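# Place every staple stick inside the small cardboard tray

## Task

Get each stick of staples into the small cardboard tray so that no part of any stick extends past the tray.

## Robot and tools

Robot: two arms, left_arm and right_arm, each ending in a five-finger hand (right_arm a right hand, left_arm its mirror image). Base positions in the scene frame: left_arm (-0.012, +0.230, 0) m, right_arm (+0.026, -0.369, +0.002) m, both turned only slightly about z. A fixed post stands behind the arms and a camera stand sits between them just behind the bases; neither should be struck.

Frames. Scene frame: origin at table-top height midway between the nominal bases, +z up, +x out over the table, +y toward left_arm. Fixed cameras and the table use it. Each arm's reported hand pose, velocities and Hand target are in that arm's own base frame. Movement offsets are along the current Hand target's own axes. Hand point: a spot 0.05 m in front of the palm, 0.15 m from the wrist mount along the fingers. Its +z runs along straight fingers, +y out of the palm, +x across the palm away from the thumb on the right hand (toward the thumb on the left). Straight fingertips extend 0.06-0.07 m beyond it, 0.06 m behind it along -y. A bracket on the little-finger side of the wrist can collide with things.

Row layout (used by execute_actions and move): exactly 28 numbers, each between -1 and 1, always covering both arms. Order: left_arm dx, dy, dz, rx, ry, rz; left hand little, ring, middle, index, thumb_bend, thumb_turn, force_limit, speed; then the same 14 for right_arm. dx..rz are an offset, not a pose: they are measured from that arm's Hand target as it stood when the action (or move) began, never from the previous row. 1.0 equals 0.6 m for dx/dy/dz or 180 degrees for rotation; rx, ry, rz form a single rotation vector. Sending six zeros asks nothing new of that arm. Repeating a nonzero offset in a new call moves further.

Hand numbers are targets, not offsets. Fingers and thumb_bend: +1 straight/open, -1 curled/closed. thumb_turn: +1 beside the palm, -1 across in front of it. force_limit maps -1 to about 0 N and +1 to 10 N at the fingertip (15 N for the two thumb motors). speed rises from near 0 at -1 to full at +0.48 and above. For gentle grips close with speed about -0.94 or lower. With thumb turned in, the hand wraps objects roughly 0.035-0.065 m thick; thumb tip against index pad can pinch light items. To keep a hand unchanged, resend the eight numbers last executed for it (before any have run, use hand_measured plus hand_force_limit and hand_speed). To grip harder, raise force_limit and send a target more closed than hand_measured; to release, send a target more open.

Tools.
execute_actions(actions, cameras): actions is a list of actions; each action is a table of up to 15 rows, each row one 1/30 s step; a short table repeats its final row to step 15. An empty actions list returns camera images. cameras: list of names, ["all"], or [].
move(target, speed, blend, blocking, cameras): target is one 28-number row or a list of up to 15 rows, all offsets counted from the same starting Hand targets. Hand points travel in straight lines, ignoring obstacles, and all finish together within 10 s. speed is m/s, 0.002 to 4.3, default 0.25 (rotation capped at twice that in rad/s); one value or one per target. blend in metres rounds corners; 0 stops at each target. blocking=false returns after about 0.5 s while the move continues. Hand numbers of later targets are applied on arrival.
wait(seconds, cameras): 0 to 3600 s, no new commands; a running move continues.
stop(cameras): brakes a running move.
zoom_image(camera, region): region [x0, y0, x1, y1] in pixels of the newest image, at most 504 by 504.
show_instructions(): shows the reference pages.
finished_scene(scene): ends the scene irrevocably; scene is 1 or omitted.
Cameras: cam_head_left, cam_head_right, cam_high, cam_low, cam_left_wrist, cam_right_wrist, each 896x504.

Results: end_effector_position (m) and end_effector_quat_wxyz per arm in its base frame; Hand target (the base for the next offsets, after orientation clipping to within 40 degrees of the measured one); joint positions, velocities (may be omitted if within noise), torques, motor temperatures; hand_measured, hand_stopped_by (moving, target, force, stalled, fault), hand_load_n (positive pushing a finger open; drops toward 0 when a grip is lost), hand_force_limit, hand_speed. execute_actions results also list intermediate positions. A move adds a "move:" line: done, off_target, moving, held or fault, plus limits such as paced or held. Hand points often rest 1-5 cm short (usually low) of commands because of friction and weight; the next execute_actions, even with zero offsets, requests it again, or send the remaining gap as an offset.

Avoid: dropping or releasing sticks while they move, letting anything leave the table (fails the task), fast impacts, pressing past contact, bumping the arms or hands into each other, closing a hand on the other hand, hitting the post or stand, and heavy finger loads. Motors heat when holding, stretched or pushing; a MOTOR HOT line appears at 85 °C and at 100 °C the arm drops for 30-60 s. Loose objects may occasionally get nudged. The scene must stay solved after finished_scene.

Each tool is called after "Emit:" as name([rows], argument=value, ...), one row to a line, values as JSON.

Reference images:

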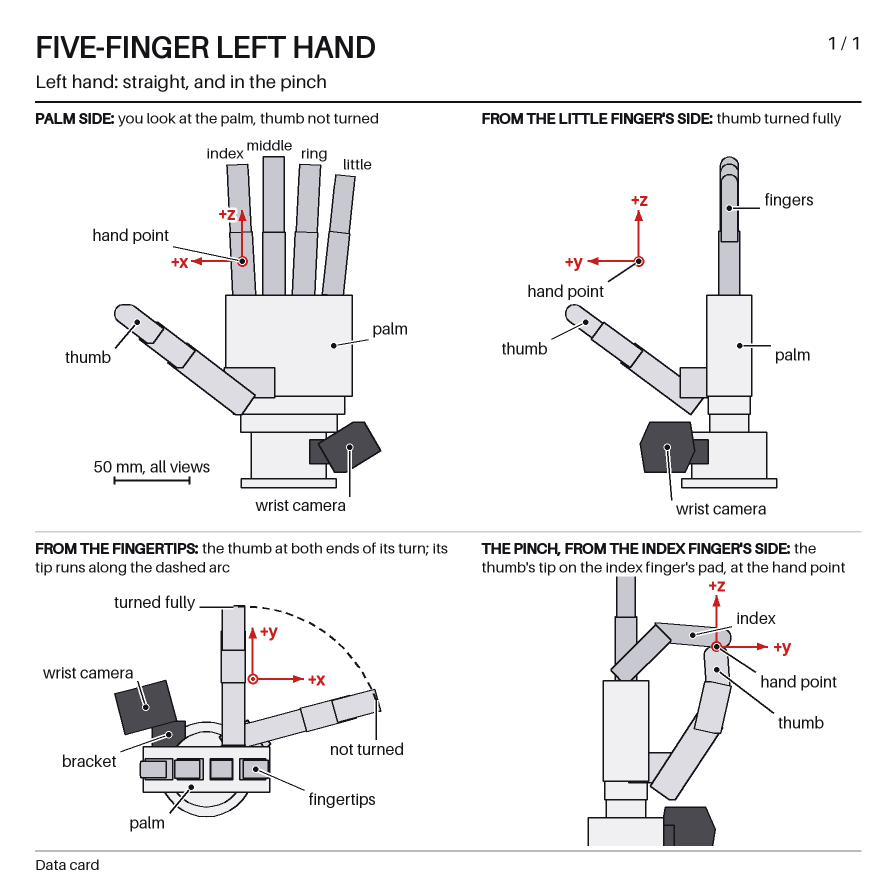

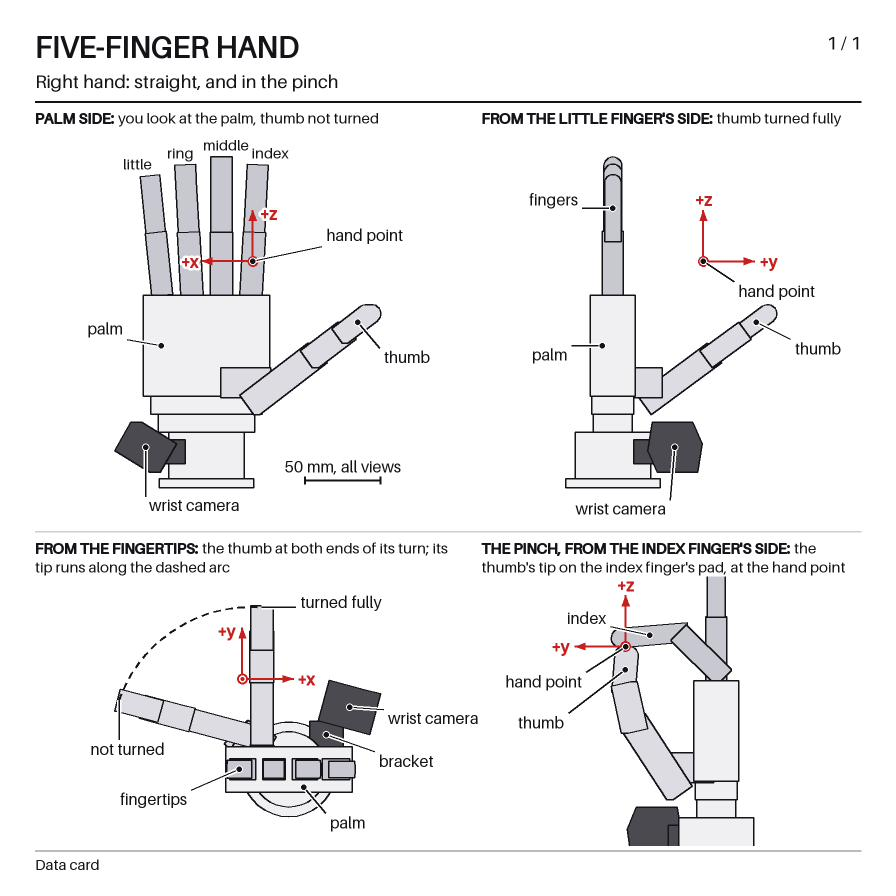

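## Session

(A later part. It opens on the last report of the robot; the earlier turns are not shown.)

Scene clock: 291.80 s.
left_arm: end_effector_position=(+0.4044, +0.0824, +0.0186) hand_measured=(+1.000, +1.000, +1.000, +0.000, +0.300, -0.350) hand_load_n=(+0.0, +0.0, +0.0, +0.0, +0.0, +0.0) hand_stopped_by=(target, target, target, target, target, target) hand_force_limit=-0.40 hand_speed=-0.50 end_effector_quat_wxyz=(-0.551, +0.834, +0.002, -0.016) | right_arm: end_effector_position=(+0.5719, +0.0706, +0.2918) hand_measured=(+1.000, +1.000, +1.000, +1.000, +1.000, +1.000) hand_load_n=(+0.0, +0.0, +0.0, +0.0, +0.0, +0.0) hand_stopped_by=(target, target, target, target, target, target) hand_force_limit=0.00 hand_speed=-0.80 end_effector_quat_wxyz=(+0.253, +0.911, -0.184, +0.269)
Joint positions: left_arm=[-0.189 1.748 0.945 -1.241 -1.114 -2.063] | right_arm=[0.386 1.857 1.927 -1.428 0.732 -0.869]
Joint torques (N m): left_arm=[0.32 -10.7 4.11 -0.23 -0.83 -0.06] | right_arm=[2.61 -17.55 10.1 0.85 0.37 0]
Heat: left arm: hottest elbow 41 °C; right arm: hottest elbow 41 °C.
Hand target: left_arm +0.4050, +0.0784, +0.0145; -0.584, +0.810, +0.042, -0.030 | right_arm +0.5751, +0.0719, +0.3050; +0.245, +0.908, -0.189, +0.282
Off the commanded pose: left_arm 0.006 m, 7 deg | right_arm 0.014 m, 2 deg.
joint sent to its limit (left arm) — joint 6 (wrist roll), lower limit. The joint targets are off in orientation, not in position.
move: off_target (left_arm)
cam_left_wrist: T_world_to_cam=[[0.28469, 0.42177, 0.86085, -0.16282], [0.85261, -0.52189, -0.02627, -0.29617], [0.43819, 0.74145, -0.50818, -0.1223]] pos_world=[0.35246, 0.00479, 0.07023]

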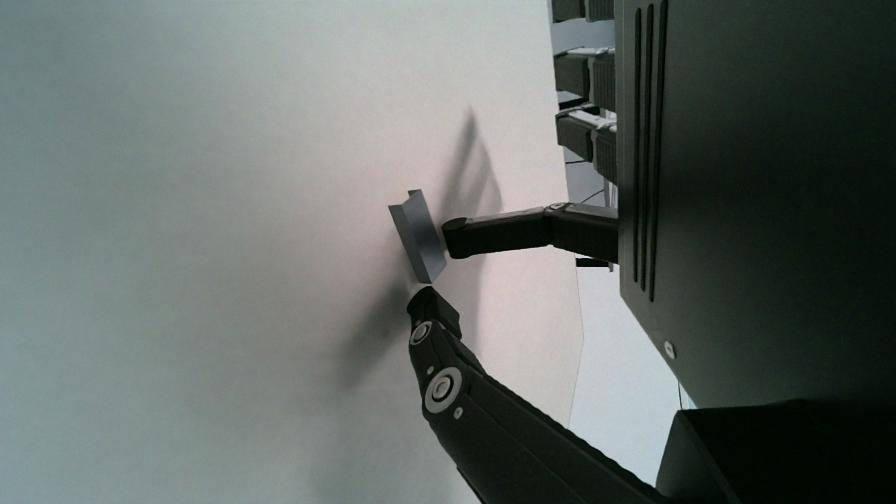

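Emit:
move(target=[-0.0141,0.001,0.01,0,0,0,1,1,1,0.0,0.3,-0.35,-0.4,-0.5,0,0,0,0,0,0,1,1,1,1,1,1,0,-0.8], speed=0.03, cameras=["cam_left_wrist"])

Emit:
zoom_image(camera="cam_left_wrist", region=[330, 170, 530, 350])

Scene clock: 298.80 s.
left_arm: end_effector_position=(+0.4004, +0.0848, +0.0156) hand_measured=(+1.000, +1.000, +1.000, +0.000, +0.300, -0.350) hand_load_n=(+0.0, +0.0, +0.0, -2.0, +0.0, +0.0) hand_stopped_by=(target, target, target, target, target, target) hand_force_limit=-0.40 hand_speed=-0.50 end_effector_quat_wxyz=(-0.556, +0.831, +0.003, -0.012) | right_arm: end_effector_position=(+0.5719, +0.0706, +0.2918) hand_measured=(+1.000, +1.000, +1.000, +1.000, +1.000, +1.000) hand_load_n=(+0.0, +0.5, +0.0, +0.0, +0.0, +0.0) hand_stopped_by=(target, target, target, target, target, target) hand_force_limit=0.00 hand_speed=-0.80 end_effector_quat_wxyz=(+0.253, +0.911, -0.184, +0.269)
Joint positions: left_arm=[-0.189 1.748 0.926 -1.224 -1.126 -2.07] | right_arm=[0.386 1.857 1.927 -1.428 0.732 -0.869]
Joint torques (N m): left_arm=[1.55 -11.69 3.38 -0.31 -0.59 0.06] | right_arm=[1.73 -17.49 10.13 0.83 0.45 -0.04]
Motor temperatures (°C): left_arm=[33 33 40 31 29 29] | right_arm=[34 34 41 26 30 27]
Heat: left arm: hottest elbow 40 °C; right arm: hottest elbow 41 °C.
Hand target: left_arm +0.3959, +0.0830, +0.0120; -0.584, +0.810, +0.042, -0.030 | right_arm +0.5751, +0.0719, +0.3050; +0.245, +0.908, -0.189, +0.282
Off the commanded pose: left_arm 0.006 m, 6 deg | right_arm 0.014 m, 2 deg.
joint sent to its limit (left arm) — joint 6 (wrist roll), lower limit. The joint targets are off in orientation, not in position.
move: off_target (left_arm)
cam_left_wrist: T_world_to_cam=[[0.27953, 0.41138, 0.86754, -0.15729], [0.85147, -0.52376, -0.02599, -0.29107], [0.44369, 0.74595, -0.49668, -0.12664]] pos_world=[0.348, 0.00672, 0.06599]

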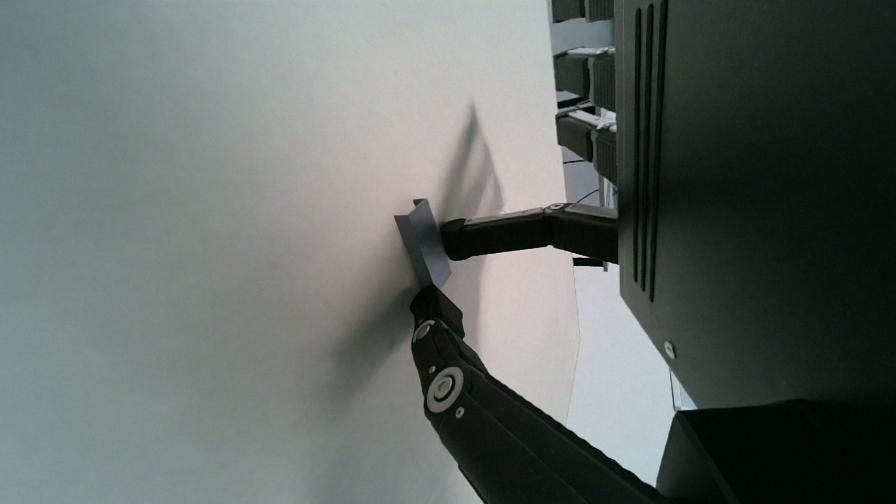

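Scaled by 2.520 from the camera's image (finer frame: 1280x720).

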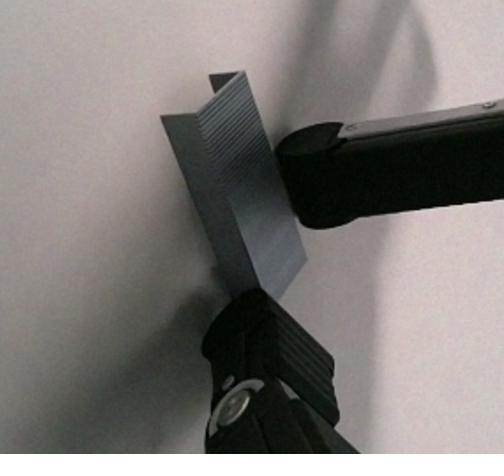

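Emit:
move(target=[-0.003,0.0,0.0,0,0,0,1,1,1,-0.1,0.3,-0.35,-0.5,-0.9,0,0,0,0,0,0,1,1,1,1,1,1,0,-0.8], speed=0.03, cameras=["cam_left_wrist"])

Emit:
zoom_image(camera="cam_left_wrist", region=[330, 170, 530, 350])

Scene clock: 312.07 s.
left_arm: end_effector_position=(+0.3991, +0.0857, +0.0151) hand_measured=(+1.000, +1.000, +1.000, -0.100, +0.300, -0.350) hand_load_n=(+0.0, +0.0, +0.0, +0.5, +0.0, +0.5) hand_stopped_by=(target, target, target, target, target, target) hand_force_limit=-0.50 hand_speed=-0.90 end_effector_quat_wxyz=(-0.558, +0.830, +0.002, -0.012) | right_arm: end_effector_position=(+0.5719, +0.0706, +0.2918) hand_measured=(+1.000, +1.000, +1.000, +1.000, +1.000, +1.000) hand_load_n=(+0.0, +0.0, +0.0, +0.0, +0.0, +0.0) hand_stopped_by=(target, target, target, target, target, target) hand_force_limit=0.00 hand_speed=-0.80 end_effector_quat_wxyz=(+0.253, +0.911, -0.184, +0.269)
Joint positions: left_arm=[-0.189 1.748 0.921 -1.222 -1.132 -2.073] | right_arm=[0.386 1.857 1.927 -1.428 0.732 -0.869]
Joint torques (N m): left_arm=[1.14 -12.22 3.17 -0.17 -0.38 0.07] | right_arm=[2.61 -17.38 10.06 0.87 0.45 -0.05]
Heat: left arm: hottest elbow 39 °C; right arm: hottest elbow 41 °C.
Hand target: left_arm +0.3942, +0.0828, +0.0120; -0.584, +0.810, +0.042, -0.030 | right_arm +0.5751, +0.0719, +0.3050; +0.245, +0.908, -0.189, +0.282
Off the commanded pose: left_arm 0.007 m, 6 deg | right_arm 0.014 m, 2 deg.
joint sent to its limit (left arm) — joint 6 (wrist roll), lower limit. The joint targets are off in orientation, not in position.
move: off_target (left_arm)
cam_left_wrist: T_world_to_cam=[[0.27981, 0.40637, 0.86981, -0.15665], [0.85064, -0.52498, -0.02838, -0.28895], [0.4451, 0.74784, -0.49257, -0.12779]] pos_world=[0.3465, 0.00753, 0.06512]

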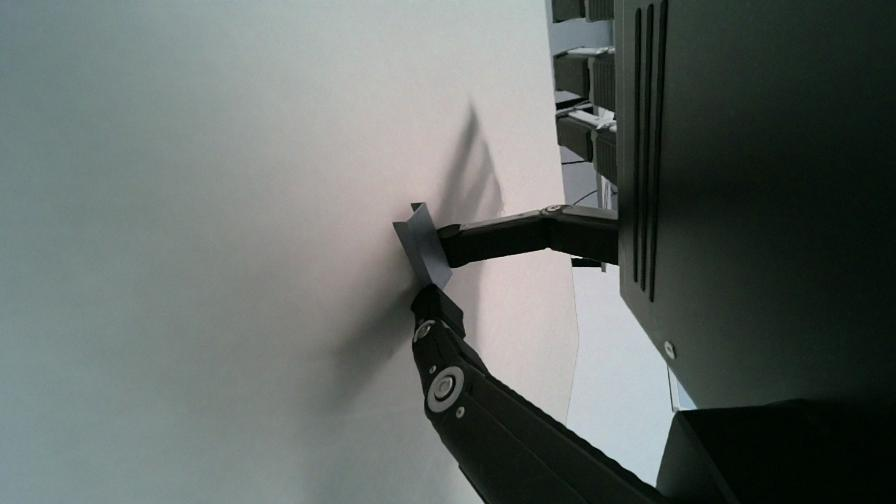

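Scaled by 2.520 from the camera's image (finer frame: 1280x720).

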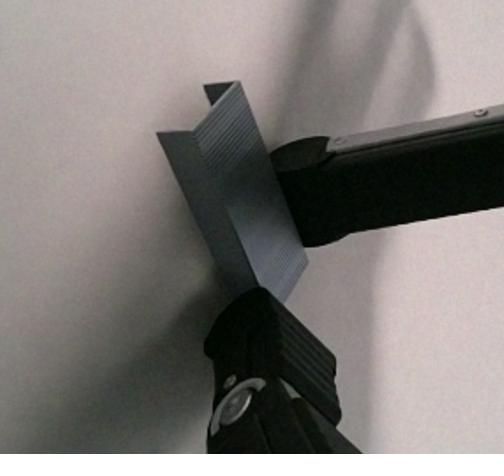

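Emit:
move(target=[-0.009,0.0,0.0,0,0,0,1,1,1,-0.1,0.3,-0.45,-0.5,-0.9,0,0,0,0,0,0,1,1,1,1,1,1,0,-0.8], speed=0.03, cameras=["cam_left_wrist"])

Emit:
zoom_image(camera="cam_left_wrist", region=[330, 170, 530, 350])

Scene clock: 320.97 s.
left_arm: end_effector_position=(+0.3945, +0.0866, +0.0154) hand_measured=(+1.000, +1.000, +1.000, -0.100, +0.300, -0.450) hand_load_n=(+0.0, +0.0, +0.0, +0.0, -1.5, +1.0) hand_stopped_by=(target, target, target, target, target, target) hand_force_limit=-0.50 hand_speed=-0.90 end_effector_quat_wxyz=(-0.558, +0.830, +0.003, -0.010) | right_arm: end_effector_position=(+0.5719, +0.0706, +0.2918) hand_measured=(+1.000, +1.000, +1.000, +1.000, +1.000, +1.000) hand_load_n=(+0.0, +0.0, +0.0, +0.0, +0.0, +0.0) hand_stopped_by=(target, target, target, target, target, target) hand_force_limit=0.00 hand_speed=-0.80 end_effector_quat_wxyz=(+0.253, +0.911, -0.184, +0.269)
Joint positions: left_arm=[-0.189 1.737 0.905 -1.215 -1.132 -2.073] | right_arm=[0.386 1.857 1.927 -1.428 0.732 -0.869]
Joint torques (N m): left_arm=[1.61 -12.57 2.96 -0.23 -0.29 0.01] | right_arm=[1.49 -17.55 10.11 0.91 0.42 -0.01]
Heat: left arm: hottest elbow 39 °C; right arm: hottest elbow 41 °C.
Hand target: left_arm +0.3888, +0.0822, +0.0120; -0.584, +0.810, +0.042, -0.030 | right_arm +0.5751, +0.0719, +0.3050; +0.245, +0.908, -0.189, +0.282
Off the commanded pose: left_arm 0.008 m, 6 deg | right_arm 0.014 m, 2 deg.
joint sent to its limit (left arm) — joint 6 (wrist roll), lower limit. The joint targets are off in orientation, not in position.
move: off_target (left_arm)
cam_left_wrist: T_world_to_cam=[[0.27752, 0.40683, 0.87033, -0.15511], [0.85071, -0.52501, -0.02585, -0.28458], [0.44641, 0.74757, -0.4918, -0.12672]] pos_world=[0.34171, 0.00843, 0.06532]

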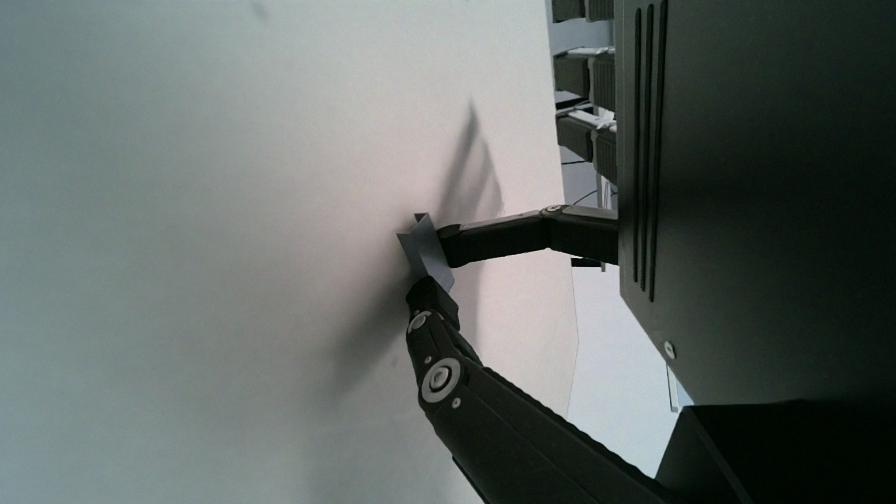

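Scaled by 2.520 from the camera's image (finer frame: 1280x720).

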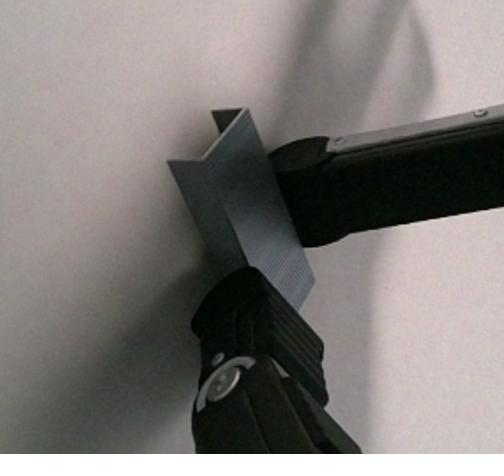

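Emit:
move(target=[0,0,0,0,0,0,1,1,1,-0.35,0.3,-0.45,-0.5,-0.93,0,0,0,0,0,0,1,1,1,1,1,1,0,-0.8], speed=0.03, cameras=["cam_left_wrist"])

Emit:
zoom_image(camera="cam_left_wrist", region=[330, 170, 530, 350])

Scene clock: 327.13 s.
left_arm: end_effector_position=(+0.3946, +0.0866, +0.0158) hand_measured=(+1.000, +1.000, +1.000, -0.124, +0.300, -0.450) hand_load_n=(+0.0, +0.0, +0.0, +2.5, +0.0, +0.5) hand_stopped_by=(target, target, target, force, target, target) hand_force_limit=-0.50 hand_speed=-0.93 end_effector_quat_wxyz=(-0.558, +0.830, +0.003, -0.010) | right_arm: end_effector_position=(+0.5719, +0.0706, +0.2918) hand_measured=(+1.000, +1.000, +1.000, +1.000, +1.000, +1.000) hand_load_n=(+0.0, +0.0, +0.0, +0.0, +0.0, +0.0) hand_stopped_by=(target, target, target, target, target, target) hand_force_limit=0.00 hand_speed=-0.80 end_effector_quat_wxyz=(+0.253, +0.911, -0.184, +0.269)
Joint positions: left_arm=[-0.189 1.736 0.905 -1.215 -1.132 -2.073] | right_arm=[0.386 1.857 1.927 -1.428 0.732 -0.869]
Joint torques (N m): left_arm=[0.73 -11.99 3.06 -0.46 -0.28 0.09] | right_arm=[2.08 -17.32 10.18 0.65 0.47 -0.06]
Heat: left arm: hottest elbow 38 °C; right arm: hottest elbow 41 °C.
Hand target: left_arm +0.3889, +0.0822, +0.0120; -0.584, +0.810, +0.042, -0.030 | right_arm +0.5751, +0.0719, +0.3050; +0.245, +0.908, -0.189, +0.282
Off the commanded pose: left_arm 0.008 m, 6 deg | right_arm 0.014 m, 2 deg.
joint sent to its limit (left arm) — joint 6 (wrist roll), lower limit. The joint targets are off in orientation, not in position.
move: done
cam_left_wrist: T_world_to_cam=[[0.27657, 0.40703, 0.87054, -0.15509], [0.85071, -0.52504, -0.02478, -0.28474], [0.44698, 0.74743, -0.49148, -0.12684]] pos_world=[0.34182, 0.00843, 0.06562]

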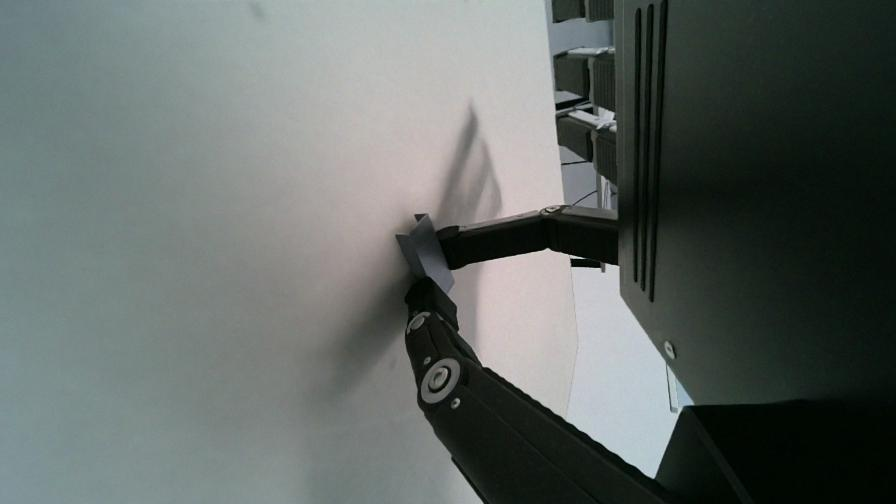

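Scaled by 2.520 from the camera's image (finer frame: 1280x720).

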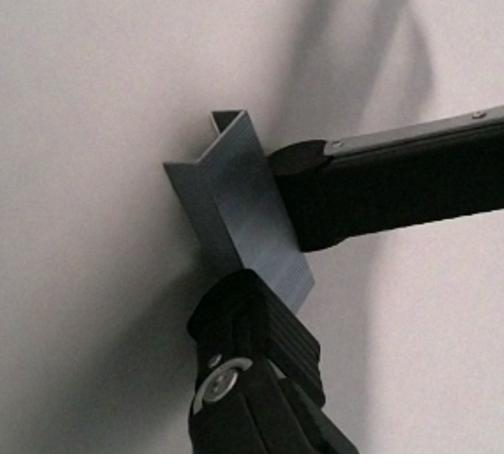

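Emit:
move(target=[0,-0.0632,-0.021,0,0,0,1,1,1,-0.35,0.3,-0.45,-0.5,-0.93,0,0,0,0,0,0,1,1,1,1,1,1,0,-0.8], speed=0.04, cameras=["cam_left_wrist","cam_low"])

Emit:
zoom_image(camera="cam_left_wrist", region=[330, 170, 530, 350])

Scene clock: 332.70 s.
left_arm: end_effector_position=(+0.3806, +0.0880, +0.0422) hand_measured=(+1.000, +1.000, +1.000, -0.124, +0.300, -0.450) hand_load_n=(+0.0, +0.0, +0.0, +0.0, +0.0, +0.0) hand_stopped_by=(target, target, target, force, target, target) hand_force_limit=-0.50 hand_speed=-0.93 end_effector_quat_wxyz=(-0.556, +0.831, -0.003, -0.024) | right_arm: end_effector_position=(+0.5719, +0.0706, +0.2918) hand_measured=(+1.000, +1.000, +1.000, +1.000, +1.000, +1.000) hand_load_n=(+0.0, +0.0, +0.0, +0.0, +0.0, +0.0) hand_stopped_by=(target, target, target, target, target, target) hand_force_limit=0.00 hand_speed=-0.80 end_effector_quat_wxyz=(+0.253, +0.911, -0.184, +0.269)
Joint positions: left_arm=[-0.189 1.664 0.902 -1.313 -1.122 -2.073] | right_arm=[0.386 1.857 1.927 -1.428 0.732 -0.869]
Joint torques (N m): left_arm=[0.79 -12.69 6.12 -0.85 -0.6 0.03] | right_arm=[2.61 -17.55 10.06 0.92 0.46 -0.05]
Heat: left arm: hottest elbow 38 °C; right arm: hottest elbow 41 °C.
Hand target: left_arm +0.3889, +0.0823, +0.0519; -0.584, +0.810, +0.042, -0.030 | right_arm +0.5751, +0.0719, +0.3050; +0.245, +0.908, -0.189, +0.282
Off the commanded pose: left_arm 0.014 m, 7 deg | right_arm 0.014 m, 2 deg.
joint sent to its limit (left arm) — joint 6 (wrist roll), lower limit. The joint targets are off in orientation, not in position.
move: off_target (left_arm)
cam_left_wrist: T_world_to_cam=[[0.30106, 0.41136, 0.86032, -0.18406], [0.85214, -0.52101, -0.04908, -0.27122], [0.42804, 0.74789, -0.50739, -0.10085]] pos_world=[0.3297, 0.00982, 0.09387]
Images, in order (width x height): cam_low 896x504, cam_left_wrist 896x504.

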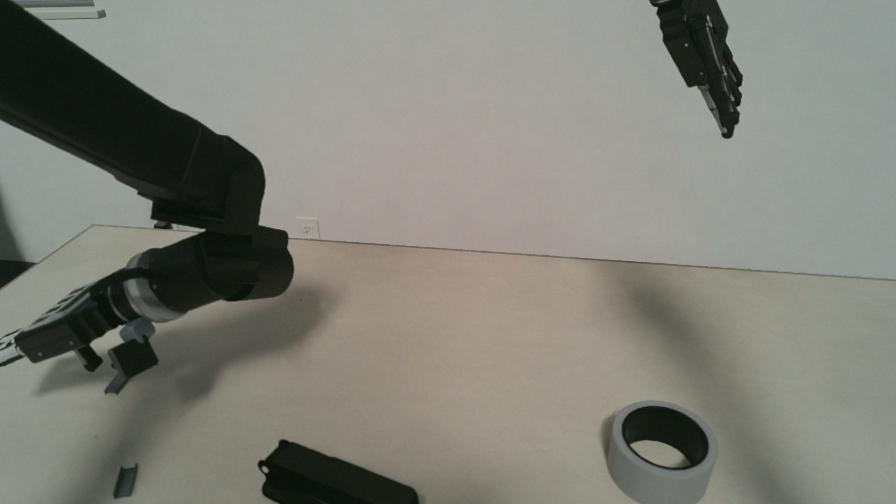

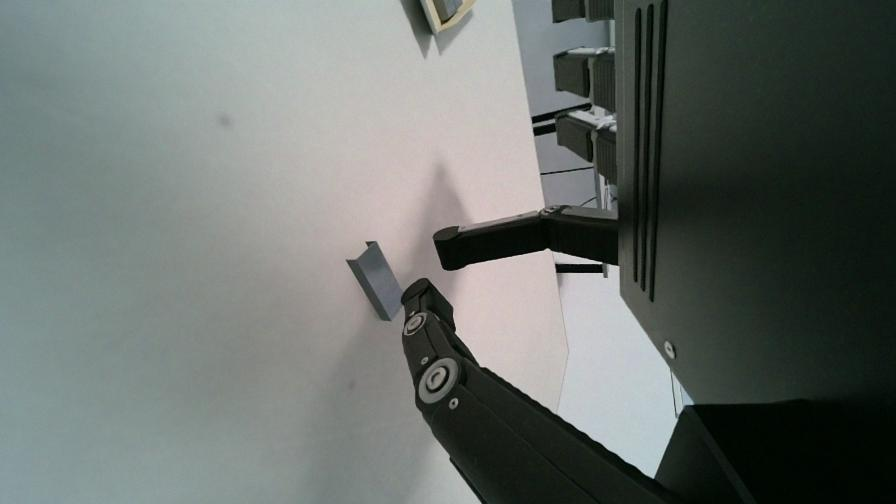

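Scaled by 2.520 from the camera's image (finer frame: 1280x720).

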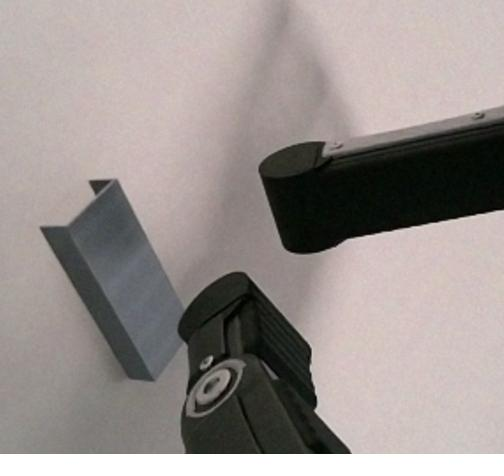

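Emit:
move(target=[-0.0097,0.0622,0.0238,0,0,0,1,1,1,0.0,0.3,-0.45,-0.5,-0.93,0,0,0,0,0,0,1,1,1,1,1,1,0,-0.8], speed=0.04, cameras=["cam_left_wrist"])

Emit:
zoom_image(camera="cam_left_wrist", region=[330, 170, 530, 350])

Scene clock: 345.83 s.
left_arm: end_effector_position=(+0.3834, +0.0875, +0.0166) hand_measured=(+1.000, +1.000, +1.000, +0.000, +0.300, -0.450) hand_load_n=(+0.0, +0.0, +0.0, +0.0, +0.0, +0.0) hand_stopped_by=(target, target, target, target, target, target) hand_force_limit=-0.50 hand_speed=-0.93 end_effector_quat_wxyz=(-0.554, +0.833, +0.005, -0.012) | right_arm: end_effector_position=(+0.5719, +0.0706, +0.2918) hand_measured=(+1.000, +1.000, +1.000, +1.000, +1.000, +1.000) hand_load_n=(+0.0, +0.0, +0.0, +0.0, +0.0, +0.0) hand_stopped_by=(target, target, target, target, target, target) hand_force_limit=0.00 hand_speed=-0.80 end_effector_quat_wxyz=(+0.253, +0.911, -0.184, +0.269)
Joint positions: left_arm=[-0.189 1.71 0.876 -1.212 -1.122 -2.073] | right_arm=[0.386 1.857 1.927 -1.428 0.732 -0.869]
Joint torques (N m): left_arm=[0.56 -10.23 3.77 -0.29 -0.62 0.11] | right_arm=[2.49 -17.73 10.17 1.01 0.45 -0.06]
Heat: left arm: hottest elbow 38 °C; right arm: hottest elbow 41 °C.
Hand target: left_arm +0.3829, +0.0834, +0.0120; -0.584, +0.810, +0.042, -0.030 | right_arm +0.5751, +0.0719, +0.3050; +0.245, +0.908, -0.189, +0.282
Off the commanded pose: left_arm 0.006 m, 6 deg | right_arm 0.014 m, 2 deg.
joint sent to its limit (left arm) — joint 6 (wrist roll), lower limit. The joint targets are off in orientation, not in position.
move: off_target (left_arm)
cam_left_wrist: T_world_to_cam=[[0.27681, 0.41603, 0.8662, -0.15388], [0.85314, -0.5212, -0.02231, -0.27601], [0.44218, 0.74516, -0.49921, -0.1199]] pos_world=[0.33109, 0.00951, 0.06727]

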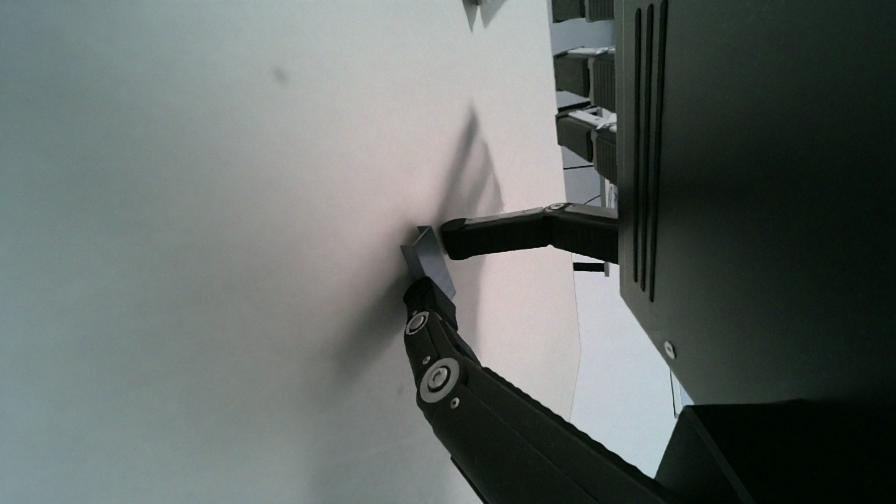

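Scaled by 2.520 from the camera's image (finer frame: 1280x720).

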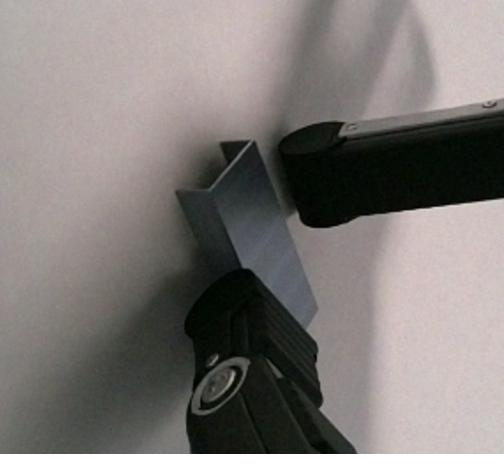

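Emit:
move(target=[0.0066,0.0129,0.0035,0,0,0,1,1,1,0.0,0.3,-0.45,-0.5,-0.93,0,0,0,0,0,0,1,1,1,1,1,1,0,-0.8], speed=0.02, cameras=["cam_left_wrist"])

Emit:
zoom_image(camera="cam_left_wrist", region=[330, 170, 530, 350])

Scene clock: 354.23 s.
left_arm: end_effector_position=(+0.3843, +0.0878, +0.0153) hand_measured=(+1.000, +1.000, +1.000, +0.000, +0.300, -0.450) hand_load_n=(+0.0, +0.0, +0.0, -0.5, -1.0, +0.0) hand_stopped_by=(target, target, target, target, target, target) hand_force_limit=-0.50 hand_speed=-0.93 end_effector_quat_wxyz=(-0.555, +0.832, +0.004, -0.011) | right_arm: end_effector_position=(+0.5719, +0.0706, +0.2918) hand_measured=(+1.000, +1.000, +1.000, +1.000, +1.000, +1.000) hand_load_n=(+0.0, +0.0, +0.5, +0.0, +0.0, +0.5) hand_stopped_by=(target, target, target, target, target, target) hand_force_limit=0.00 hand_speed=-0.80 end_effector_quat_wxyz=(+0.253, +0.911, -0.184, +0.269)
Joint positions: left_arm=[-0.189 1.715 0.876 -1.206 -1.125 -2.073] | right_arm=[0.386 1.857 1.927 -1.428 0.732 -0.869]
Joint torques (N m): left_arm=[0.62 -9.11 4.37 0.24 -0.47 0.09] | right_arm=[1.9 -17.44 10.14 1.05 0.44 -0.06]
Heat: left arm: hottest elbow 38 °C; right arm: hottest elbow 41 °C.
Hand target: left_arm +0.3869, +0.0834, +0.0041; -0.584, +0.810, +0.042, -0.030 | right_arm +0.5751, +0.0719, +0.3050; +0.245, +0.908, -0.189, +0.282
Off the commanded pose: left_arm 0.012 m, 6 deg | right_arm 0.014 m, 2 deg.
joint sent to its limit (left arm) — joint 6 (wrist roll), lower limit. The joint targets are off in orientation, not in position.
move: off_target (left_arm)
cam_left_wrist: T_world_to_cam=[[0.27633, 0.41278, 0.8679, -0.15262], [0.85225, -0.52263, -0.02278, -0.2762], [0.44419, 0.74597, -0.49621, -0.12208]] pos_world=[0.3318, 0.00972, 0.06559]

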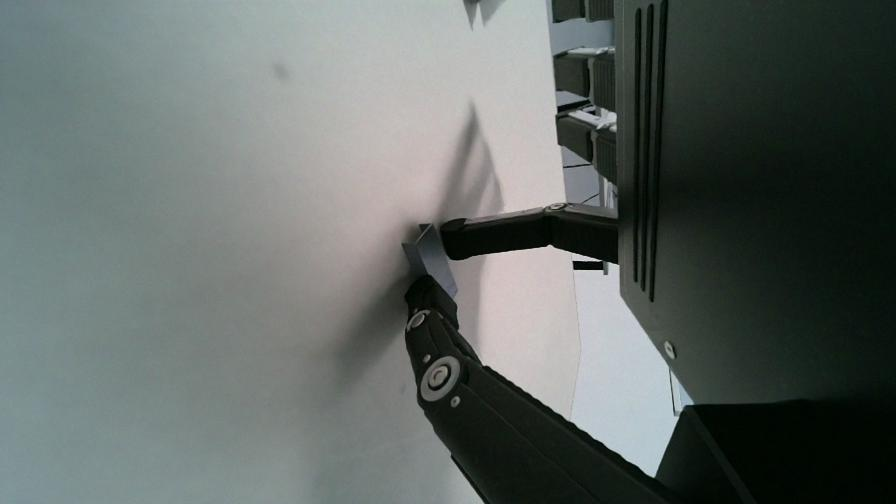

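Scaled by 2.520 from the camera's image (finer frame: 1280x720).

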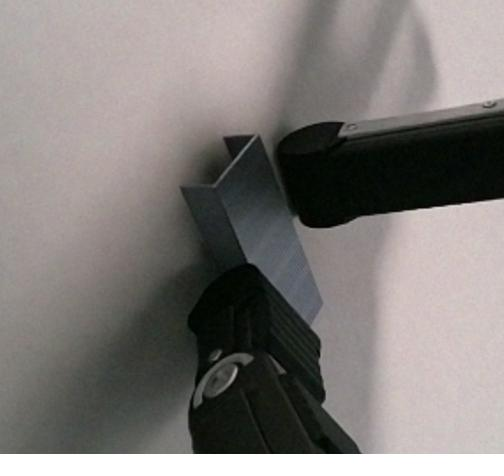

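Emit:
move(target=[0,0,0,0,0,0,1,1,1,-0.45,0.3,-0.45,-0.1,-0.94,0,0,0,0,0,0,1,1,1,1,1,1,0,-0.8], speed=0.03, cameras=["cam_left_wrist"])

Emit:
zoom_image(camera="cam_left_wrist", region=[330, 170, 530, 350])

Scene clock: 358.83 s.
left_arm: end_effector_position=(+0.3857, +0.0883, +0.0151) hand_measured=(+1.000, +1.000, +1.000, -0.128, +0.300, -0.450) hand_load_n=(+0.0, +0.0, +0.0, +4.5, -0.5, -1.5) hand_stopped_by=(target, target, target, force, target, target) hand_force_limit=-0.10 hand_speed=-0.94 end_effector_quat_wxyz=(-0.557, +0.830, +0.004, -0.009) | right_arm: end_effector_position=(+0.5719, +0.0706, +0.2918) hand_measured=(+1.000, +1.000, +1.000, +1.000, +1.000, +1.000) hand_load_n=(+0.0, -0.5, +0.0, +0.0, +0.0, +0.0) hand_stopped_by=(target, target, target, target, target, target) hand_force_limit=0.00 hand_speed=-0.80 end_effector_quat_wxyz=(+0.253, +0.911, -0.184, +0.269)
Joint positions: left_arm=[-0.189 1.718 0.876 -1.201 -1.132 -2.073] | right_arm=[0.386 1.857 1.927 -1.428 0.732 -0.869]
Joint torques (N m): left_arm=[-0.56 -9.29 4.37 0.14 -0.25 0.04] | right_arm=[2.08 -17.85 10.14 0.98 0.4 -0.07]
Heat: left arm: hottest elbow 38 °C; right arm: hottest elbow 41 °C.
Hand target: left_arm +0.3869, +0.0834, +0.0041; -0.584, +0.810, +0.042, -0.030 | right_arm +0.5751, +0.0719, +0.3050; +0.245, +0.908, -0.189, +0.282
Off the commanded pose: left_arm 0.012 m, 6 deg | right_arm 0.014 m, 2 deg.
joint sent to its limit (left arm) — joint 6 (wrist roll), lower limit. The joint targets are off in orientation, not in position.
move: done
cam_left_wrist: T_world_to_cam=[[0.27401, 0.4075, 0.87113, -0.15179], [0.85082, -0.525, -0.02204, -0.27643], [0.44836, 0.74721, -0.49057, -0.12499]] pos_world=[0.33282, 0.01013, 0.06482]

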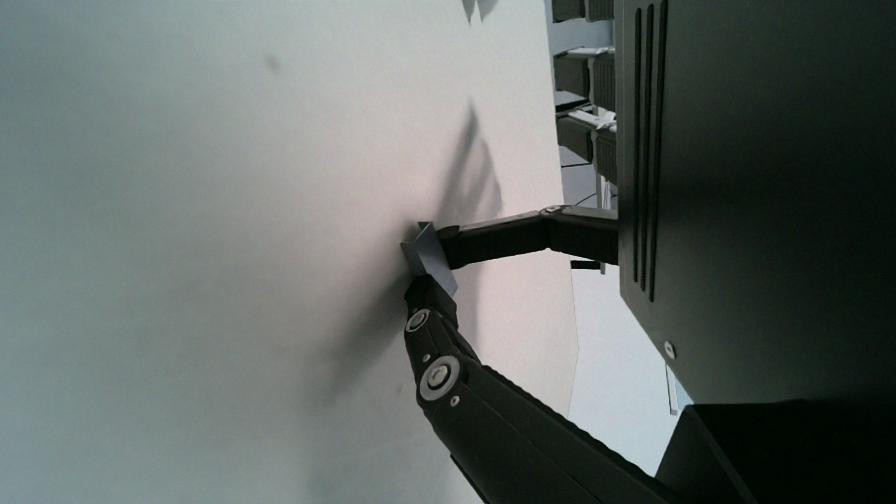

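Scaled by 2.520 from the camera's image (finer frame: 1280x720).

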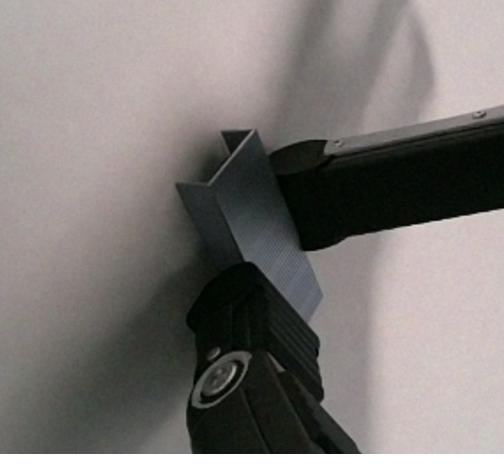

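Emit:
move(target=[0.0133,-0.0485,-0.0177,0,0,0,1,1,1,-0.45,0.3,-0.45,-0.1,-0.94,0,0,0,0,0,0,1,1,1,1,1,1,0,-0.8], speed=0.02, cameras=["cam_left_wrist","cam_low"])

Emit:
zoom_image(camera="cam_left_wrist", region=[330, 170, 530, 350])

Scene clock: 364.93 s.
left_arm: end_effector_position=(+0.3807, +0.0884, +0.0226) hand_measured=(+1.000, +1.000, +1.000, -0.128, +0.300, -0.450) hand_load_n=(+0.0, +0.0, +0.0, +1.0, +1.0, -0.5) hand_stopped_by=(target, target, target, force, target, target) hand_force_limit=-0.10 hand_speed=-0.94 end_effector_quat_wxyz=(-0.558, +0.829, -0.007, -0.028) | right_arm: end_effector_position=(+0.5719, +0.0706, +0.2918) hand_measured=(+1.000, +1.000, +1.000, +1.000, +1.000, +1.000) hand_load_n=(+0.0, +0.0, +0.0, +0.0, +0.0, +0.0) hand_stopped_by=(target, target, target, target, target, target) hand_force_limit=0.00 hand_speed=-0.80 end_effector_quat_wxyz=(+0.253, +0.911, -0.184, +0.269)
Joint positions: left_arm=[-0.189 1.712 0.894 -1.269 -1.125 -2.073] | right_arm=[0.386 1.857 1.927 -1.428 0.732 -0.869]
Joint torques (N m): left_arm=[0.85 -13.45 6.65 -0.95 -0.49 0.07] | right_arm=[2.14 -17.85 10.13 0.96 0.46 -0.04]
Heat: left arm: hottest elbow 38 °C; right arm: hottest elbow 41 °C.
Hand target: left_arm +0.3949, +0.0834, +0.0351; -0.584, +0.810, +0.042, -0.030 | right_arm +0.5751, +0.0719, +0.3050; +0.245, +0.908, -0.189, +0.282
Off the commanded pose: left_arm 0.020 m, 7 deg | right_arm 0.014 m, 2 deg.
joint sent to its limit (left arm) — joint 6 (wrist roll), lower limit. The joint targets are off in orientation, not in position.
move: off_target (left_arm)
cam_left_wrist: T_world_to_cam=[[0.31188, 0.4063, 0.85887, -0.17104], [0.85062, -0.52212, -0.06189, -0.27122], [0.42329, 0.74988, -0.50844, -0.10943]] pos_world=[0.33037, 0.00994, 0.07448]
Images, in order (width x height): cam_low 896x504, cam_left_wrist 896x504.

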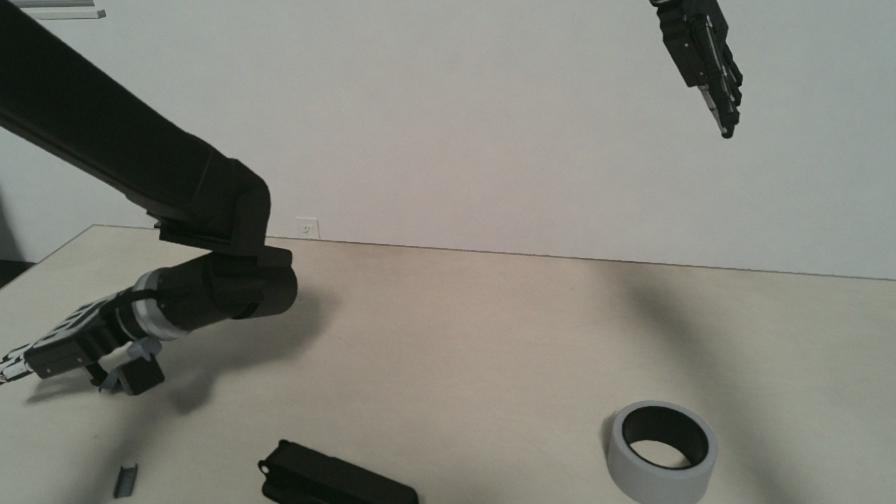

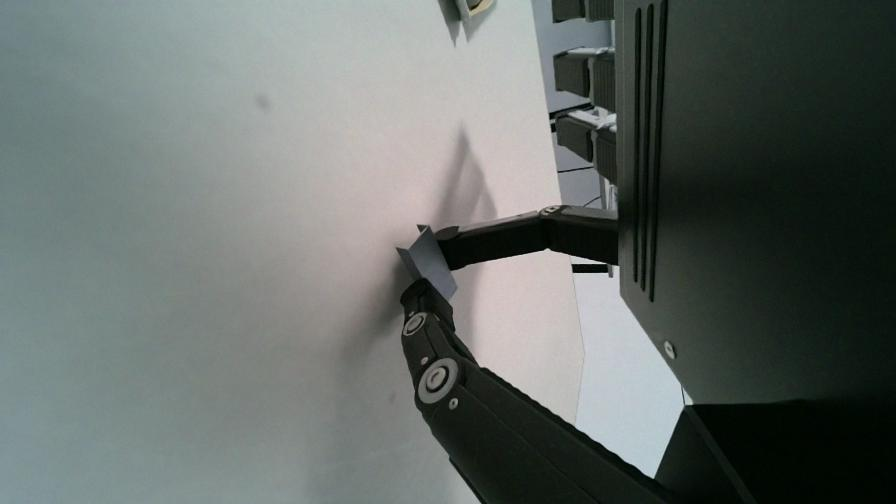

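Scaled by 2.520 from the camera's image (finer frame: 1280x720).

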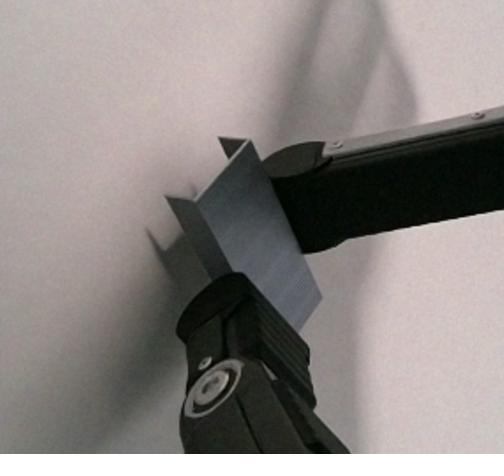

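Emit:
move(target=[0,0,0,0,0,0,1,1,1,-0.4,0.3,-0.45,-0.55,-0.95,0,0,0,0,0,0,1,1,1,1,1,1,0,-0.8], speed=0.03, cameras=["cam_left_wrist"])

Emit:
zoom_image(camera="cam_left_wrist", region=[330, 170, 530, 350])

Scene clock: 368.87 s.
left_arm: end_effector_position=(+0.3807, +0.0884, +0.0226) hand_measured=(+1.000, +1.000, +1.000, -0.136, +0.300, -0.450) hand_load_n=(+0.0, +0.0, +0.0, +2.0, +1.5, -1.0) hand_stopped_by=(target, target, target, force, target, target) hand_force_limit=-0.55 hand_speed=-0.95 end_effector_quat_wxyz=(-0.558, +0.829, -0.007, -0.028) | right_arm: end_effector_position=(+0.5719, +0.0706, +0.2918) hand_measured=(+1.000, +1.000, +1.000, +1.000, +1.000, +1.000) hand_load_n=(+0.0, +0.0, +0.0, +0.0, +0.0, +0.0) hand_stopped_by=(target, target, target, target, target, target) hand_force_limit=0.00 hand_speed=-0.80 end_effector_quat_wxyz=(+0.253, +0.911, -0.184, +0.269)
Joint positions: left_arm=[-0.189 1.712 0.894 -1.269 -1.125 -2.073] | right_arm=[0.386 1.857 1.927 -1.428 0.732 -0.869]
Joint torques (N m): left_arm=[1.2 -12.28 6.52 -0.9 -0.55 0.07] | right_arm=[2.26 -18.02 10.1 0.59 0.46 -0.04]
Heat: left arm: hottest elbow 38 °C; right arm: hottest elbow 41 °C.
Hand target: left_arm +0.3949, +0.0834, +0.0351; -0.584, +0.810, +0.042, -0.030 | right_arm +0.5751, +0.0719, +0.3050; +0.245, +0.908, -0.189, +0.282
Off the commanded pose: left_arm 0.020 m, 7 deg | right_arm 0.014 m, 2 deg.
joint sent to its limit (left arm) — joint 6 (wrist roll), lower limit. The joint targets are off in orientation, not in position.
move: done
cam_left_wrist: T_world_to_cam=[[0.31188, 0.4063, 0.85887, -0.17104], [0.85062, -0.52212, -0.06189, -0.27122], [0.42329, 0.74988, -0.50844, -0.10943]] pos_world=[0.33037, 0.00994, 0.07448]

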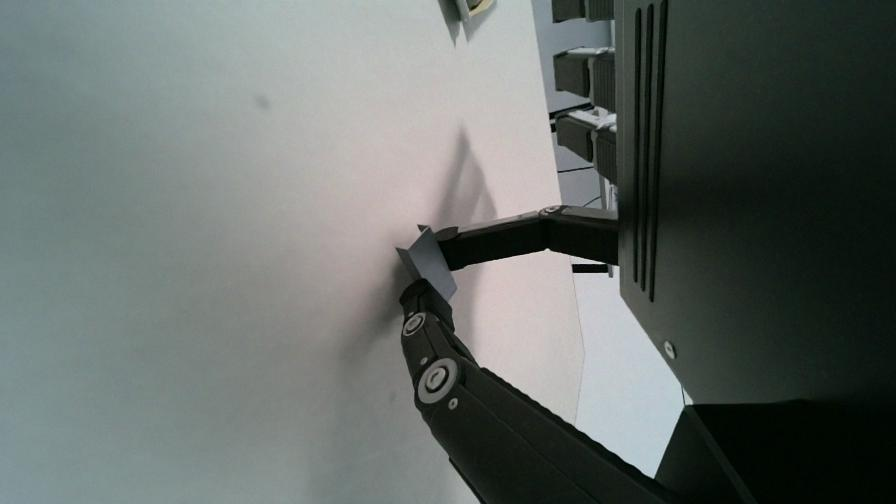

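Scaled by 2.520 from the camera's image (finer frame: 1280x720).

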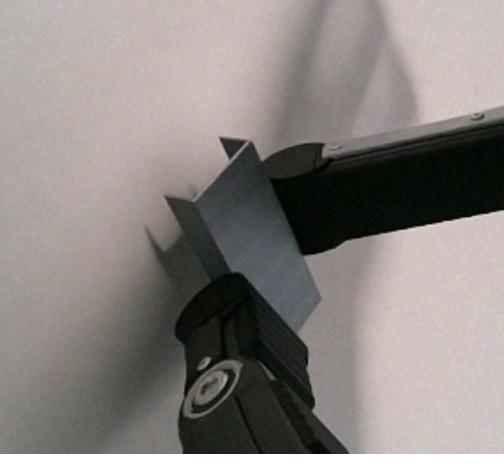

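Emit:
move(target=[0,-0.1028,-0.0342,0,0,0,1,1,1,-0.4,0.3,-0.45,-0.55,-0.95,0,0,0,0,0,0,1,1,1,1,1,1,0,-0.8], speed=0.06, cameras=["cam_left_wrist"])

Scene clock: 408.87 s.
left_arm: end_effector_position=(+0.3822, +0.0881, +0.0866) hand_measured=(+1.000, +1.000, +1.000, -0.136, +0.300, -0.450) hand_load_n=(+0.0, +0.0, +0.5, +2.0, +1.5, -1.0) hand_stopped_by=(target, target, target, force, target, target) hand_force_limit=-0.55 hand_speed=-0.95 end_effector_quat_wxyz=(-0.558, +0.829, -0.007, -0.028) | right_arm: end_effector_position=(+0.5719, +0.0706, +0.2918) hand_measured=(+1.000, +1.000, +1.000, +1.000, +1.000, +1.000) hand_load_n=(+0.0, +0.0, +0.0, +0.0, +0.0, +0.0) hand_stopped_by=(target, target, target, target, target, target) hand_force_limit=0.00 hand_speed=-0.80 end_effector_quat_wxyz=(+0.253, +0.911, -0.184, +0.269)
Joint positions: left_arm=[-0.189 1.591 0.955 -1.451 -1.125 -2.073] | right_arm=[0.386 1.857 1.927 -1.428 0.732 -0.869]
Joint torques (N m): left_arm=[1.49 -10.99 7.65 -1.02 -0.64 0.11] | right_arm=[2.08 -17.14 10.22 1.01 0.44 0.04]
Heat: left arm: hottest elbow 39 °C; right arm: hottest elbow 42 °C.
Hand target: left_arm +0.3949, +0.0834, +0.1000; -0.584, +0.810, +0.042, -0.030 | right_arm +0.5751, +0.0719, +0.3050; +0.245, +0.908, -0.189, +0.282
Off the commanded pose: left_arm 0.019 m, 7 deg | right_arm 0.014 m, 2 deg.
joint sent to its limit (left arm) — joint 6 (wrist roll), lower limit. The joint targets are off in orientation, not in position.
move: off_target (left_arm)
cam_left_wrist: T_world_to_cam=[[0.31086, 0.4068, 0.859, -0.22601], [0.85079, -0.52199, -0.0607, -0.26883], [0.42369, 0.7497, -0.50836, -0.0774]] pos_world=[0.33177, 0.00964, 0.13847]

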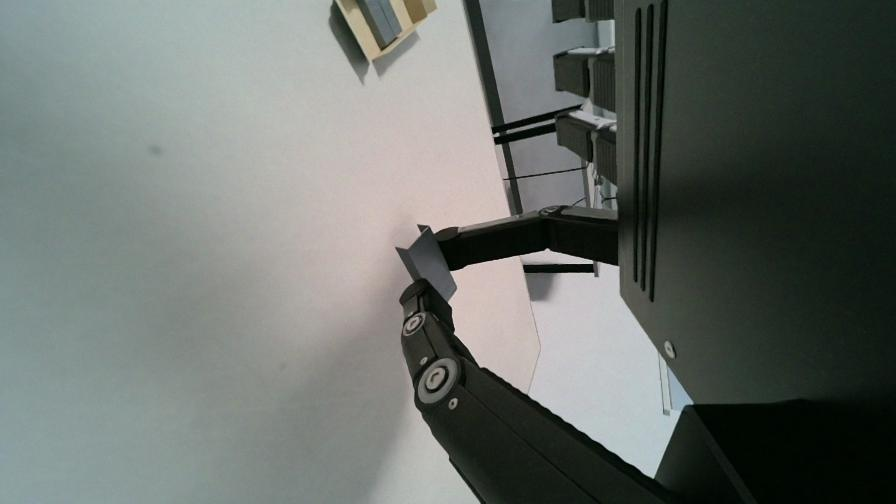

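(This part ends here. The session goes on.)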